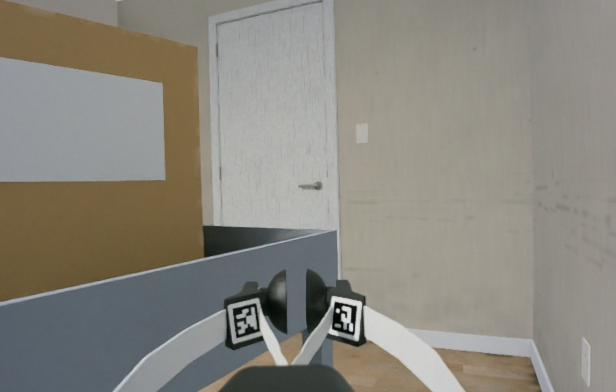

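Emit:
move:
  r1: {"base":{"strafe_m":0.2},"pace":"slow","contact_limits":{"strafe_m":0.5}}
  blocking: false
  cameras: []

Emit:
wait:
  seconds: 5
  cameras: ["r1_head_camera","r1_head_right_camera"]

Scene clock: 886.03 s.
move: r1 moving
r1.base_odometry: x=+0.190 y=+2.250 heading=+2.399
r1.turned_by_wheels: +0.000
r1.turned_by_imu: +0.000
r1.base_tilt: forward=-1.6 right=+1.3
r1.lidar_m: 0.54 0.54 0.83 2.41 2.47 2.02 1.67 0.56 0.39 0.36 0.38 0.54
r1.base_status: strafe_m moving
r1.joint_positions: lift_m=+0.680 arm_m=+0.290 wrist_yaw_rad=+0.398 wrist_pitch_rad=+0.004 wrist_roll_rad=+0.002 gripper_m=+0.001
r1.joint_status: not commanded
r1.measured_speeds: translate_m=+0.000 strafe_m=+0.056 rotate_rad=+0.001 lift_m=+0.000 arm_m=+0.000 wrist_yaw_rad=+0.000 wrist_pitch_rad=+0.000 wrist_roll_rad=+0.000
r1.motor_effort: lift_m=+24(24) arm_m=+4(5) wheel_0=-7(8) wheel_1=+5(7) wheel_2=+0(1)
r1.servo_current: wrist_yaw_rad=46(72) wrist_pitch_rad=39(46) wrist_roll_rad=59(59) gripper_m=46(52)
r1.contact_limits: arm_m 0.1; strafe_m 0.5
r1.hand_pose: x=+0.7606 y=+0.0311 z=+0.8566 quat_wxyz=(+0.980, +0.001, +0.002, +0.197) (m; r1's base frame)
r1.wrist_depth_mm: 309 370 - - - - - / 315 362 - - - - - / 315 362 - - - - - / 317 366 - - - - - / 315 359 413 407 - - - / 181 212 209 202 - - - / 177 192 256 164 156 1921 -
r2: as last shown
r2.base_tilt: forward=-0.7 right=+0.1
r2.lidar_m: 1.76 3.64 3.89 4.81 3.26 1.46 1.11 1.08 1.17 1.13 1.07 1.16
r2.motor_effort: lift_m=+16(16) arm_m=-7(7) wheel_0=-2(2) wheel_1=-1(1) wheel_2=+4(5)
r2.servo_current: wrist_yaw_rad=46(52) wrist_pitch_rad=39(46) wrist_roll_rad=33(52) gripper_m=52(52)
r2.contact_limits: translate_m 0.8
pictures: none
No camera images: "cameras" was empty.

Scene clock: 888.03 s.
earlier move: r1 contact_stop
r1.base_odometry: x=+0.095 y=+2.150 heading=+2.296
r1.turned_by_wheels: -0.104
r1.turned_by_imu: -0.106
r1.base_tilt: forward=-1.6 right=+1.3
r1.lidar_m: 0.55 0.51 0.77 2.26 2.29 2.10 1.95 0.88 0.55 0.50 0.50 0.68
r1.base_status: strafe_m contact_stop (by the wheels' count: +0.153 of +0.200)
r1.joint_positions: lift_m=+0.680 arm_m=+0.290 wrist_yaw_rad=+0.397 wrist_pitch_rad=+0.004 wrist_roll_rad=+0.002 gripper_m=+0.000
r1.joint_status: not commanded
r1.measured_speeds: all 0
r1.on_its_own: the wheels are slack since a contact_stop
r1.motor_effort: lift_m=+24(24) arm_m=-2(5) wheel_0=+0(27) wheel_1=+0(8) wheel_2=+0(15)
r1.servo_current: wrist_yaw_rad=59(111) wrist_pitch_rad=46(52) wrist_roll_rad=39(59) gripper_m=39(52)
r1.contact_limits: arm_m 0.1; strafe_m 0.5
r1.hand_pose: x=+0.7607 y=+0.0310 z=+0.8566 quat_wxyz=(+0.980, +0.001, +0.002, +0.197) (m; r1's base frame)
r1.wrist_depth_mm: 300 349 - - - - - / 293 349 - - - - - / 290 349 - - - - - / 297 349 - - - - - / 298 349 404 397 - - - / 283 193 210 203 - - - / 150 166 234 146 145 - -
r2.base_odometry: x=-3.237 y=+0.592 heading=-2.182
r2.turned_by_wheels: +0.000
r2.turned_by_imu: +0.000
r2.base_tilt: forward=-0.7 right=+0.1
r2.lidar_m: 1.77 3.62 3.90 4.82 3.30 1.47 1.11 1.08 1.19 1.14 1.09 1.17
r2.base_status: not commanded
r2.joint_positions: lift_m=+0.860 arm_m=+0.133 wrist_yaw_rad=+0.550 wrist_pitch_rad=+0.001 wrist_roll_rad=+0.000 gripper_m=+0.100
r2.joint_status: not commanded
r2.measured_speeds: all 0
r2.motor_effort: lift_m=+16(16) arm_m=-7(8) wheel_0=-2(2) wheel_1=+0(1) wheel_2=+4(5)
r2.servo_current: wrist_yaw_rad=39(59) wrist_pitch_rad=46(46) wrist_roll_rad=46(59) gripper_m=52(59)
r2.contact_limits: translate_m 0.8
r2.hand_pose: x=+0.5956 y=+0.0763 z=+1.0381 quat_wxyz=(+0.962, +0.000, +0.001, +0.272) (m; r2's base frame)
r2.wrist_depth_mm: - - - - - - - / - - - - - - - / - - - - - - - / - - - - - - - / - - - - - - - / - - 196 - 195 - - / - - - - - - -
wait: 2.00 of 5 s (r1 has come to rest)
pictures: r1_head_camera, r1_head_right_camera
Images, in order (width x height): r1_head_camera 420x560, r1_head_right_camera 420x672.

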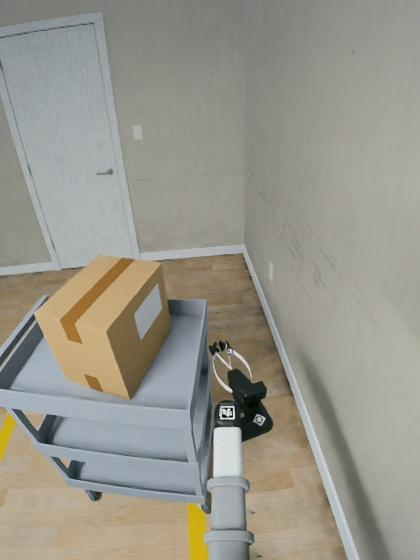

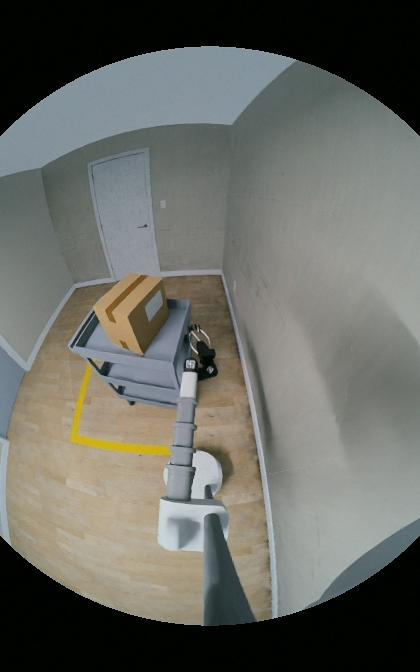

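Emit:
move:
  r1: {"base":{"strafe_m":-0.06},"pace":"default"}
  blocking: false
  cameras: []

Emit:
wait:
  seconds: 1.5
  cameras: []

Emit:
move:
  r1: {"base":{"rotate_rad":0.08},"joints":{"wrist_yaw_rad":0.8},"pace":"slow"}
  blocking: false
  cameras: []

Emit:
wait:
  seconds: 2
  cameras: ["r1_head_camera","r1_wrist_camera"]

Scene clock: 901.50 s.
move: r1 moving
r1.base_odometry: x=+0.122 y=+2.173 heading=+2.296
r1.turned_by_wheels: +0.000
r1.turned_by_imu: +0.000
r1.base_tilt: forward=-1.6 right=+1.3
r1.lidar_m: 0.53 0.52 0.75 2.30 2.35 2.10 1.95 0.82 0.52 0.45 0.48 0.62
r1.base_status: strafe_m moving
r1.joint_positions: lift_m=+0.680 arm_m=+0.290 wrist_yaw_rad=+0.398 wrist_pitch_rad=+0.004 wrist_roll_rad=+0.002 gripper_m=+0.000
r1.joint_status: not commanded
r1.measured_speeds: translate_m=-0.001 strafe_m=-0.129 rotate_rad=+0.005 lift_m=+0.000 arm_m=+0.000 wrist_yaw_rad=+0.000 wrist_pitch_rad=+0.000 wrist_roll_rad=+0.000
r1.motor_effort: lift_m=+24(24) arm_m=-4(4) wheel_0=+7(12) wheel_1=-5(10) wheel_2=+0(1)
r1.servo_current: wrist_yaw_rad=33(65) wrist_pitch_rad=46(52) wrist_roll_rad=59(59) gripper_m=52(52)
r1.contact_limits: arm_m 0.1
r1.hand_pose: x=+0.7606 y=+0.0310 z=+0.8566 quat_wxyz=(+0.980, +0.001, +0.002, +0.197) (m; r1's base frame)
r1.wrist_depth_mm: 310 392 - - - - - / 319 373 - - - - - / 312 373 - - - - - / 310 370 - - - - - / 319 364 418 436 - - - / 182 215 249 203 - - - / 177 194 187 146 145 1756 -
r2: as last shown
r2.lidar_m: 1.74 3.66 3.93 4.78 3.31 1.47 1.10 1.09 1.17 1.13 1.09 1.17
r2.motor_effort: lift_m=+16(16) arm_m=-7(7) wheel_0=-1(2) wheel_1=+0(0) wheel_2=+4(4)
r2.servo_current: wrist_yaw_rad=52(52) wrist_pitch_rad=39(46) wrist_roll_rad=46(59) gripper_m=52(59)
r2.contact_limits: translate_m 0.8
r2.wrist_depth_mm: - - - - - - - / - - - - - - - / - - - - - - - / - - - - - - - / - - - - - - - / - - 195 - 195 - - / - - - - - - -
pictures: none
No camera images: "cameras" was empty.

Scene clock: 902.20 s.
earlier move: r1 done
r1.base_odometry: x=+0.140 y=+2.189 heading=+2.296
r1.turned_by_wheels: +0.000
r1.turned_by_imu: +0.000
r1.base_tilt: forward=-1.6 right=+1.3
r1.lidar_m: 0.58 0.53 0.74 2.31 2.36 2.10 1.93 0.76 0.50 0.45 0.45 0.60
r1.base_status: done
r1.joint_positions: lift_m=+0.680 arm_m=+0.290 wrist_yaw_rad=+0.398 wrist_pitch_rad=+0.004 wrist_roll_rad=+0.002 gripper_m=+0.000
r1.joint_status: not commanded
r1.measured_speeds: all 0
r1.motor_effort: lift_m=+24(24) arm_m=-3(4) wheel_0=+1(12) wheel_1=+0(10) wheel_2=+1(1)
r1.servo_current: wrist_yaw_rad=59(65) wrist_pitch_rad=52(52) wrist_roll_rad=65(65) gripper_m=46(52)
r1.contact_limits: arm_m 0.1
r1.hand_pose: x=+0.7606 y=+0.0310 z=+0.8566 quat_wxyz=(+0.980, +0.001, +0.002, +0.197) (m; r1's base frame)
r1.wrist_depth_mm: 351 - - - - - - / 349 410 - - - - - / 351 410 - - - - - / 351 410 - - - - - / 349 387 382 - - - - / 211 257 211 203 - - - / 208 238 182 164 145 - -
r2.base_odometry: x=-3.237 y=+0.592 heading=-2.182
r2.turned_by_wheels: +0.000
r2.turned_by_imu: +0.000
r2.base_tilt: forward=-0.7 right=+0.0
r2.lidar_m: 1.74 3.64 3.92 4.83 3.29 1.49 1.10 1.09 1.20 1.13 1.10 1.17
r2.base_status: not commanded
r2.joint_positions: lift_m=+0.860 arm_m=+0.133 wrist_yaw_rad=+0.550 wrist_pitch_rad=+0.001 wrist_roll_rad=+0.000 gripper_m=+0.100
r2.joint_status: not commanded
r2.measured_speeds: all 0
r2.motor_effort: lift_m=+16(16) arm_m=-7(8) wheel_0=-2(2) wheel_1=+0(1) wheel_2=+4(4)
r2.servo_current: wrist_yaw_rad=59(59) wrist_pitch_rad=39(46) wrist_roll_rad=52(59) gripper_m=46(59)
r2.contact_limits: translate_m 0.8
r2.hand_pose: x=+0.5956 y=+0.0763 z=+1.0381 quat_wxyz=(+0.962, +0.000, +0.001, +0.272) (m; r2's base frame)
r2.wrist_depth_mm: - - - - - - - / - - - - - - - / - - - - - - - / - - - - - - - / - - - - - - - / - - 196 - 195 - - / - - - - - - -
wait: 0.70 of 1.5 s (r1 has come to rest)
pictures: none
No camera images: "cameras" was empty.

Scene clock: 902.70 s.
move: r1 moving
r1.base_odometry: x=+0.140 y=+2.190 heading=+2.370
r1.turned_by_wheels: +0.074
r1.turned_by_imu: +0.074
r1.base_tilt: forward=-1.6 right=+1.3
r1.lidar_m: 0.53 0.54 0.84 2.30 2.39 2.06 1.94 0.71 0.46 0.43 0.45 0.65
r1.base_status: rotate_rad moving
r1.joint_positions: lift_m=+0.680 arm_m=+0.290 wrist_yaw_rad=+0.685 wrist_pitch_rad=+0.004 wrist_roll_rad=+0.002 gripper_m=+0.000
r1.joint_status: wrist_yaw_rad moving
r1.measured_speeds: translate_m=+0.001 strafe_m=-0.001 rotate_rad=+0.063 lift_m=+0.000 arm_m=+0.000 wrist_yaw_rad=+0.501 wrist_pitch_rad=+0.000 wrist_roll_rad=+0.000
r1.motor_effort: lift_m=+24(24) arm_m=-1(4) wheel_0=-17(17) wheel_1=-7(7) wheel_2=-13(13)
r1.servo_current: wrist_yaw_rad=754(754) wrist_pitch_rad=39(52) wrist_roll_rad=59(72) gripper_m=46(46)
r1.contact_limits: arm_m 0.1
r1.hand_pose: x=+0.7395 y=+0.1148 z=+0.8566 quat_wxyz=(+0.942, +0.000, +0.002, +0.336) (m; r1's base frame)
r1.wrist_depth_mm: 282 312 366 - - - - / 283 314 359 - - - - / 282 314 362 - - - - / 282 315 359 - - - - / 282 317 359 402 357 - - / 277 298 191 198 187 - - / 137 154 160 184 306 - -
r2: as last shown
r2.base_tilt: forward=-0.7 right=+0.1
r2.lidar_m: 1.72 3.66 3.92 4.80 3.31 1.48 1.14 1.08 1.19 1.10 1.10 1.16
r2.motor_effort: lift_m=+16(16) arm_m=-7(7) wheel_0=-2(2) wheel_1=+0(1) wheel_2=+5(5)
r2.servo_current: wrist_yaw_rad=59(59) wrist_pitch_rad=39(52) wrist_roll_rad=39(59) gripper_m=52(52)
r2.contact_limits: translate_m 0.8
pictures: none
No camera images: "cameras" was empty.

Scene clock: 903.53 s.
earlier move: r1 done
r1.base_odometry: x=+0.140 y=+2.190 heading=+2.375
r1.turned_by_wheels: +0.006
r1.turned_by_imu: +0.006
r1.base_tilt: forward=-1.6 right=+1.3
r1.lidar_m: 0.77 0.59 0.95 2.31 2.38 2.05 1.92 0.73 0.47 0.43 0.46 0.62
r1.base_status: done
r1.joint_positions: lift_m=+0.680 arm_m=+0.290 wrist_yaw_rad=+0.798 wrist_pitch_rad=+0.004 wrist_roll_rad=+0.002 gripper_m=+0.000
r1.joint_status: all done
r1.measured_speeds: all 0
r1.motor_effort: lift_m=+24(24) arm_m=+1(4) wheel_0=-3(26) wheel_1=-1(12) wheel_2=-1(18)
r1.servo_current: wrist_yaw_rad=33(852) wrist_pitch_rad=39(52) wrist_roll_rad=59(72) gripper_m=39(52)
r1.contact_limits: arm_m 0.1
r1.hand_pose: x=+0.7249 y=+0.1454 z=+0.8566 quat_wxyz=(+0.921, +0.000, +0.002, +0.388) (m; r1's base frame)
r1.wrist_depth_mm: - - - - - - - / 377 394 413 433 - - - / 384 397 410 433 - - - / 384 397 415 430 - - - / 382 397 410 307 340 370 - / 222 242 255 203 329 368 - / 223 236 263 164 145 1808 1756
r2.base_odometry: x=-3.237 y=+0.592 heading=-2.182
r2.turned_by_wheels: +0.000
r2.turned_by_imu: +0.000
r2.base_tilt: forward=-0.7 right=+0.0
r2.lidar_m: 1.75 3.65 3.89 4.79 3.24 1.47 1.12 1.11 1.18 1.11 1.10 1.17
r2.base_status: not commanded
r2.joint_positions: lift_m=+0.860 arm_m=+0.133 wrist_yaw_rad=+0.550 wrist_pitch_rad=+0.001 wrist_roll_rad=+0.000 gripper_m=+0.100
r2.joint_status: not commanded
r2.measured_speeds: all 0
r2.motor_effort: lift_m=+16(16) arm_m=-7(7) wheel_0=-3(3) wheel_1=+0(1) wheel_2=+4(5)
r2.servo_current: wrist_yaw_rad=46(59) wrist_pitch_rad=46(52) wrist_roll_rad=59(59) gripper_m=52(59)
r2.contact_limits: translate_m 0.8
r2.hand_pose: x=+0.5956 y=+0.0763 z=+1.0381 quat_wxyz=(+0.962, +0.000, +0.001, +0.272) (m; r2's base frame)
r2.wrist_depth_mm: - - - - - - - / - - - - - - - / - - - - - - - / - - - - - - - / - - - - - - - / - - 195 - 195 - - / - - - - - - -
wait: 0.83 of 2 s (r1 has come to rest)
pictures: r1_head_camera, r1_wrist_camera
Images, in order (width x height): r1_head_camera 420x560, r1_wrist_camera 616x392.

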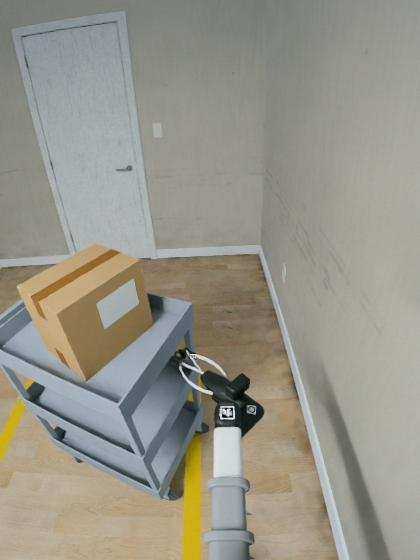

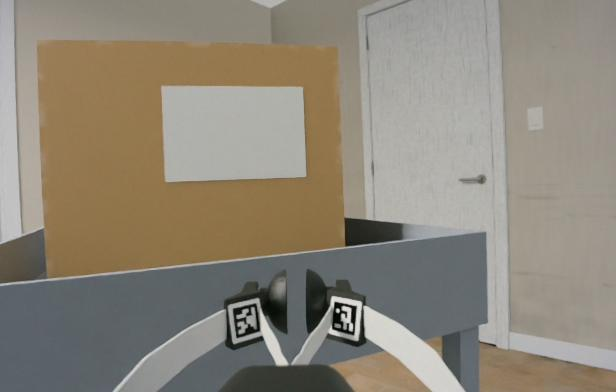

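Emit:
move:
  r1: {"base":{"strafe_m":-0.09},"pace":"default"}
  blocking: false
  cameras: []

Emit:
wait:
  seconds: 1.5
  cameras: []

Emit:
move:
  r1: {"joints":{"arm_m":0.43},"contact_limits":{"arm_m":0.1}}
  blocking: false
  cameras: []

Emit:
wait:
  seconds: 2
  cameras: []

Emit:
move:
  r1: {"base":{"strafe_m":0.2},"pace":"slow","contact_limits":{"strafe_m":1}}
  blocking: false
  cameras: []

Emit:
wait:
  seconds: 4
  cameras: ["r1_head_camera"]

Scene clock: 917.83 s.
move: r1 moving
r1.base_odometry: x=+0.165 y=+2.216 heading=+2.375
r1.turned_by_wheels: +0.000
r1.turned_by_imu: +0.000
r1.base_tilt: forward=-1.6 right=+1.3
r1.lidar_m: 0.84 0.62 0.93 2.35 2.42 2.04 1.93 0.66 0.43 0.41 0.44 0.58
r1.base_status: strafe_m moving
r1.joint_positions: lift_m=+0.680 arm_m=+0.290 wrist_yaw_rad=+0.798 wrist_pitch_rad=+0.004 wrist_roll_rad=+0.002 gripper_m=+0.000
r1.joint_status: not commanded
r1.measured_speeds: translate_m=+0.000 strafe_m=-0.141 rotate_rad=+0.002 lift_m=+0.000 arm_m=+0.000 wrist_yaw_rad=+0.000 wrist_pitch_rad=+0.000 wrist_roll_rad=+0.000
r1.motor_effort: lift_m=+24(24) arm_m=-3(4) wheel_0=+8(11) wheel_1=-10(10) wheel_2=-1(1)
r1.servo_current: wrist_yaw_rad=46(59) wrist_pitch_rad=46(52) wrist_roll_rad=52(72) gripper_m=46(52)
r1.contact_limits: arm_m 0.1
r1.hand_pose: x=+0.7249 y=+0.1454 z=+0.8566 quat_wxyz=(+0.921, +0.000, +0.002, +0.388) (m; r1's base frame)
r1.wrist_depth_mm: - - - - - - - / 427 436 449 469 - - - / 433 436 449 469 - - - / 427 439 459 469 - - - / 430 433 322 349 373 - - / 266 285 298 203 368 - - / 263 279 166 164 155 - 1808
r2: as last shown
r2.base_tilt: forward=-0.7 right=+0.1
r2.lidar_m: 1.72 3.64 3.89 4.79 3.31 1.46 1.11 1.08 1.18 1.10 1.09 1.18
r2.motor_effort: lift_m=+16(16) arm_m=-7(8) wheel_0=-2(2) wheel_1=+0(1) wheel_2=+4(4)
r2.servo_current: wrist_yaw_rad=46(52) wrist_pitch_rad=39(46) wrist_roll_rad=52(65) gripper_m=52(59)
r2.contact_limits: translate_m 0.8
r2.wrist_depth_mm: - - - - - - - / - - - - - - - / - - - - - - - / - - - - - - - / - - - - - - - / - - 195 - 196 - - / - - - - - - -
pictures: none
No camera images: "cameras" was empty.

Scene clock: 918.73 s.
earlier move: r1 done
r1.base_odometry: x=+0.202 y=+2.254 heading=+2.375
r1.turned_by_wheels: +0.000
r1.turned_by_imu: +0.000
r1.base_tilt: forward=-1.6 right=+1.3
r1.lidar_m: 0.92 0.65 0.89 2.40 2.47 2.03 1.78 0.58 0.38 0.35 0.37 0.51
r1.base_status: done
r1.joint_positions: lift_m=+0.680 arm_m=+0.290 wrist_yaw_rad=+0.798 wrist_pitch_rad=+0.004 wrist_roll_rad=+0.002 gripper_m=+0.000
r1.joint_status: not commanded
r1.measured_speeds: all 0
r1.motor_effort: lift_m=+24(24) arm_m=-4(4) wheel_0=+1(11) wheel_1=+0(10) wheel_2=+0(1)
r1.servo_current: wrist_yaw_rad=33(59) wrist_pitch_rad=39(52) wrist_roll_rad=52(72) gripper_m=39(52)
r1.contact_limits: arm_m 0.1
r1.hand_pose: x=+0.7249 y=+0.1454 z=+0.8566 quat_wxyz=(+0.921, +0.000, +0.002, +0.388) (m; r1's base frame)
r1.wrist_depth_mm: - - - - - - - / 466 484 500 - - - - / 469 484 500 - - - - / 466 484 504 - - - - / 459 351 377 413 - - - / 314 336 353 202 433 - - / 312 322 179 164 145 1983 1708
r2.base_odometry: x=-3.237 y=+0.592 heading=-2.182
r2.turned_by_wheels: +0.000
r2.turned_by_imu: +0.000
r2.base_tilt: forward=-0.7 right=+0.1
r2.lidar_m: 1.74 3.65 3.90 4.80 3.31 1.50 1.11 1.08 1.18 1.11 1.08 1.17
r2.base_status: not commanded
r2.joint_positions: lift_m=+0.860 arm_m=+0.133 wrist_yaw_rad=+0.550 wrist_pitch_rad=+0.001 wrist_roll_rad=+0.000 gripper_m=+0.100
r2.joint_status: not commanded
r2.measured_speeds: all 0
r2.motor_effort: lift_m=+16(16) arm_m=-7(8) wheel_0=-2(2) wheel_1=+0(1) wheel_2=+4(4)
r2.servo_current: wrist_yaw_rad=46(59) wrist_pitch_rad=39(46) wrist_roll_rad=46(65) gripper_m=52(59)
r2.contact_limits: translate_m 0.8
r2.hand_pose: x=+0.5956 y=+0.0763 z=+1.0381 quat_wxyz=(+0.962, +0.000, +0.001, +0.272) (m; r2's base frame)
r2.wrist_depth_mm: - - - - - - - / - - - - - - - / - - - - - - - / - - - - - - - / - - - - - - - / - - 196 - 195 - - / - - - - - - -
wait: 0.90 of 1.5 s (r1 has come to rest)
pictures: none
No camera images: "cameras" was empty.

Scene clock: 919.23 s.
move: r1 moving
r1.base_odometry: x=+0.202 y=+2.254 heading=+2.375
r1.turned_by_wheels: +0.000
r1.turned_by_imu: +0.000
r1.base_tilt: forward=-1.6 right=+1.3
r1.lidar_m: 0.94 0.63 0.89 2.40 2.47 2.04 1.80 0.57 0.39 0.33 0.36 0.51
r1.base_status: not commanded
r1.joint_positions: lift_m=+0.680 arm_m=+0.341 wrist_yaw_rad=+0.798 wrist_pitch_rad=+0.004 wrist_roll_rad=+0.002 gripper_m=+0.000
r1.joint_status: arm_m moving
r1.measured_speeds: translate_m=+0.000 strafe_m=+0.000 rotate_rad=+0.000 lift_m=+0.000 arm_m=+0.195 wrist_yaw_rad=+0.000 wrist_pitch_rad=+0.000 wrist_roll_rad=+0.000
r1.motor_effort: lift_m=+24(24) arm_m=+4(7) wheel_0=+1(1) wheel_1=-1(1) wheel_2=+0(0)
r1.servo_current: wrist_yaw_rad=59(65) wrist_pitch_rad=46(46) wrist_roll_rad=59(65) gripper_m=46(52)
r1.contact_limits: arm_m 0.1
r1.hand_pose: x=+0.7756 y=+0.1454 z=+0.8566 quat_wxyz=(+0.921, +0.000, +0.002, +0.388) (m; r1's base frame)
r1.wrist_depth_mm: - - - - - - - / 439 455 477 - - - - / 439 459 477 - - - - / 439 459 477 - - - - / 433 334 359 394 - - - / 298 322 210 203 - - - / 298 312 183 183 145 1863 -
r2: as last shown
r2.base_tilt: forward=-0.6 right=+0.1
r2.lidar_m: 1.73 3.63 3.88 4.80 3.29 1.48 1.11 1.09 1.19 1.11 1.11 1.21
r2.motor_effort: lift_m=+16(16) arm_m=-7(7) wheel_0=-2(2) wheel_1=+0(1) wheel_2=+4(4)
r2.servo_current: wrist_yaw_rad=59(59) wrist_pitch_rad=39(46) wrist_roll_rad=52(59) gripper_m=52(52)
r2.contact_limits: translate_m 0.8
r2.wrist_depth_mm: - - - - - - - / - - - - - - - / - - - - - - - / - - - - - - - / - - - - - - - / - - 195 - 195 - - / - - - - - - -
pictures: none
No camera images: "cameras" was empty.

Scene clock: 920.20 s.
earlier move: r1 done
r1.base_odometry: x=+0.202 y=+2.254 heading=+2.375
r1.turned_by_wheels: +0.000
r1.turned_by_imu: +0.000
r1.base_tilt: forward=-1.6 right=+1.3
r1.lidar_m: 0.93 0.63 0.89 2.40 2.50 2.05 1.79 0.56 0.39 0.34 0.37 0.51
r1.base_status: not commanded
r1.joint_positions: lift_m=+0.680 arm_m=+0.430 wrist_yaw_rad=+0.798 wrist_pitch_rad=+0.004 wrist_roll_rad=+0.002 gripper_m=+0.000
r1.joint_status: all done
r1.measured_speeds: all 0
r1.motor_effort: lift_m=+24(24) arm_m=+4(8) wheel_0=+1(2) wheel_1=+0(1) wheel_2=+0(0)
r1.servo_current: wrist_yaw_rad=46(65) wrist_pitch_rad=39(46) wrist_roll_rad=52(65) gripper_m=46(52)
r1.contact_limits: arm_m 0.1
r1.hand_pose: x=+0.8648 y=+0.1454 z=+0.8566 quat_wxyz=(+0.921, +0.000, +0.002, +0.388) (m; r1's base frame)
r1.wrist_depth_mm: - - - - - - - / 389 404 - - - - - / 392 407 - - - - - / 392 410 - - - - - / 389 402 325 - - - - / 268 290 304 203 - - - / 268 282 179 183 145 - -
r2.base_odometry: x=-3.237 y=+0.592 heading=-2.182
r2.turned_by_wheels: +0.000
r2.turned_by_imu: +0.000
r2.base_tilt: forward=-0.7 right=+0.1
r2.lidar_m: 1.75 3.65 3.92 4.81 3.31 1.48 1.12 1.07 1.18 1.13 1.11 1.18
r2.base_status: not commanded
r2.joint_positions: lift_m=+0.860 arm_m=+0.133 wrist_yaw_rad=+0.550 wrist_pitch_rad=+0.001 wrist_roll_rad=+0.000 gripper_m=+0.100
r2.joint_status: not commanded
r2.measured_speeds: all 0
r2.motor_effort: lift_m=+16(16) arm_m=-7(7) wheel_0=-2(2) wheel_1=+0(1) wheel_2=+4(5)
r2.servo_current: wrist_yaw_rad=46(59) wrist_pitch_rad=39(52) wrist_roll_rad=46(59) gripper_m=52(59)
r2.contact_limits: translate_m 0.8
r2.hand_pose: x=+0.5956 y=+0.0763 z=+1.0381 quat_wxyz=(+0.962, +0.000, +0.001, +0.272) (m; r2's base frame)
r2.wrist_depth_mm: - - - - - - - / - - - - - - - / - - - - - - - / - - - - - - - / - - - - - - - / - - 195 - 195 - - / - - - - - - -
wait: 0.97 of 2 s (r1 has come to rest)
pictures: none
No camera images: "cameras" was empty.

Scene clock: 920.70 s.
move: r1 moving
r1.base_odometry: x=+0.192 y=+2.244 heading=+2.375
r1.turned_by_wheels: +0.000
r1.turned_by_imu: +0.000
r1.base_tilt: forward=-1.6 right=+1.3
r1.lidar_m: 0.92 0.65 0.90 2.40 2.48 2.01 1.87 0.59 0.39 0.37 0.40 0.49
r1.base_status: strafe_m moving
r1.joint_positions: lift_m=+0.680 arm_m=+0.430 wrist_yaw_rad=+0.798 wrist_pitch_rad=+0.004 wrist_roll_rad=+0.002 gripper_m=+0.000
r1.joint_status: not commanded
r1.measured_speeds: translate_m=+0.000 strafe_m=+0.056 rotate_rad=-0.001 lift_m=+0.000 arm_m=+0.000 wrist_yaw_rad=+0.000 wrist_pitch_rad=+0.000 wrist_roll_rad=+0.000
r1.motor_effort: lift_m=+24(24) arm_m=+4(5) wheel_0=-5(9) wheel_1=+4(6) wheel_2=+0(1)
r1.servo_current: wrist_yaw_rad=39(59) wrist_pitch_rad=46(46) wrist_roll_rad=59(59) gripper_m=46(52)
r1.contact_limits: arm_m 0.1; strafe_m 1
r1.hand_pose: x=+0.8648 y=+0.1454 z=+0.8566 quat_wxyz=(+0.921, +0.000, +0.002, +0.388) (m; r1's base frame)
r1.wrist_depth_mm: 389 - - - - - - / 379 397 - - - - - / 382 397 - - - - - / 384 397 - - - - - / 382 397 314 - - - - / 258 279 293 203 - - - / 257 272 183 183 145 - -
r2: as last shown
r2.base_tilt: forward=-0.6 right=+0.1
r2.lidar_m: 1.75 3.61 3.90 4.78 3.30 1.49 1.12 1.09 1.19 1.14 1.09 1.19
r2.motor_effort: lift_m=+16(16) arm_m=-7(7) wheel_0=-2(2) wheel_1=+0(0) wheel_2=+4(5)
r2.servo_current: wrist_yaw_rad=46(52) wrist_pitch_rad=39(46) wrist_roll_rad=52(52) gripper_m=52(59)
r2.contact_limits: translate_m 0.8
r2.wrist_depth_mm: - - - - - - - / - - - - - - - / - - - - - - - / - - - - - - - / - - - - - - - / - - 195 - 196 - - / - - - - - - -
pictures: none
No camera images: "cameras" was empty.

Scene clock: 923.33 s.
earlier move: r1 done
r1.base_odometry: x=+0.063 y=+2.110 heading=+2.375
r1.turned_by_wheels: +0.000
r1.turned_by_imu: -0.001
r1.base_tilt: forward=-1.6 right=+1.3
r1.lidar_m: 0.80 0.64 1.25 2.19 2.28 2.08 1.93 0.88 0.60 0.55 0.56 0.80
r1.base_status: done
r1.joint_positions: lift_m=+0.680 arm_m=+0.430 wrist_yaw_rad=+0.797 wrist_pitch_rad=+0.004 wrist_roll_rad=+0.002 gripper_m=+0.000
r1.joint_status: not commanded
r1.measured_speeds: all 0
r1.motor_effort: lift_m=+24(24) arm_m=+4(5) wheel_0=-4(20) wheel_1=+1(7) wheel_2=-1(12)
r1.servo_current: wrist_yaw_rad=52(65) wrist_pitch_rad=52(52) wrist_roll_rad=65(72) gripper_m=46(52)
r1.contact_limits: arm_m 0.1; strafe_m 1
r1.hand_pose: x=+0.8648 y=+0.1453 z=+0.8566 quat_wxyz=(+0.922, +0.000, +0.002, +0.388) (m; r1's base frame)
r1.wrist_depth_mm: 347 355 362 - - - - / 349 355 359 - - - - / 351 355 359 - - - - / 349 355 362 - - - - / 351 355 362 368 338 1921 - / 206 215 224 206 259 1863 - / 204 211 188 164 156 1863 -
r2.base_odometry: x=-3.237 y=+0.592 heading=-2.182
r2.turned_by_wheels: +0.000
r2.turned_by_imu: +0.000
r2.base_tilt: forward=-0.7 right=+0.1
r2.lidar_m: 1.74 3.65 3.87 4.80 3.31 1.47 1.09 1.10 1.18 1.12 1.10 1.17
r2.base_status: not commanded
r2.joint_positions: lift_m=+0.860 arm_m=+0.133 wrist_yaw_rad=+0.550 wrist_pitch_rad=+0.001 wrist_roll_rad=+0.000 gripper_m=+0.100
r2.joint_status: not commanded
r2.measured_speeds: all 0
r2.motor_effort: lift_m=+16(16) arm_m=-7(8) wheel_0=-2(2) wheel_1=+0(1) wheel_2=+4(5)
r2.servo_current: wrist_yaw_rad=46(65) wrist_pitch_rad=39(52) wrist_roll_rad=39(65) gripper_m=59(59)
r2.contact_limits: translate_m 0.8
r2.hand_pose: x=+0.5956 y=+0.0763 z=+1.0381 quat_wxyz=(+0.962, +0.000, +0.001, +0.272) (m; r2's base frame)
r2.wrist_depth_mm: - - - - - - - / - - - - - - - / - - - - - - - / - - - - - - - / - - - - - - - / - - 195 - 195 - - / - - - - - - -
wait: 2.63 of 4 s (r1 has come to rest)
pictures: r1_head_camera
Images, in order (width x height): r1_head_camera 420x560.

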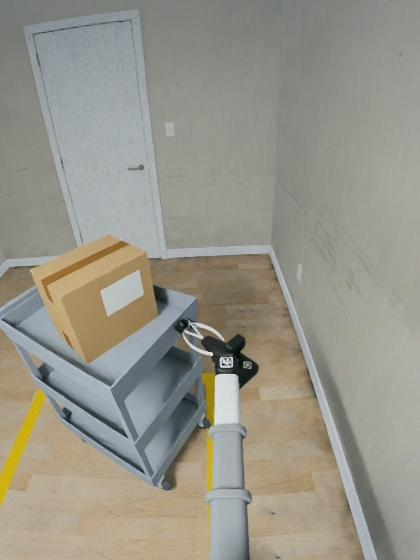

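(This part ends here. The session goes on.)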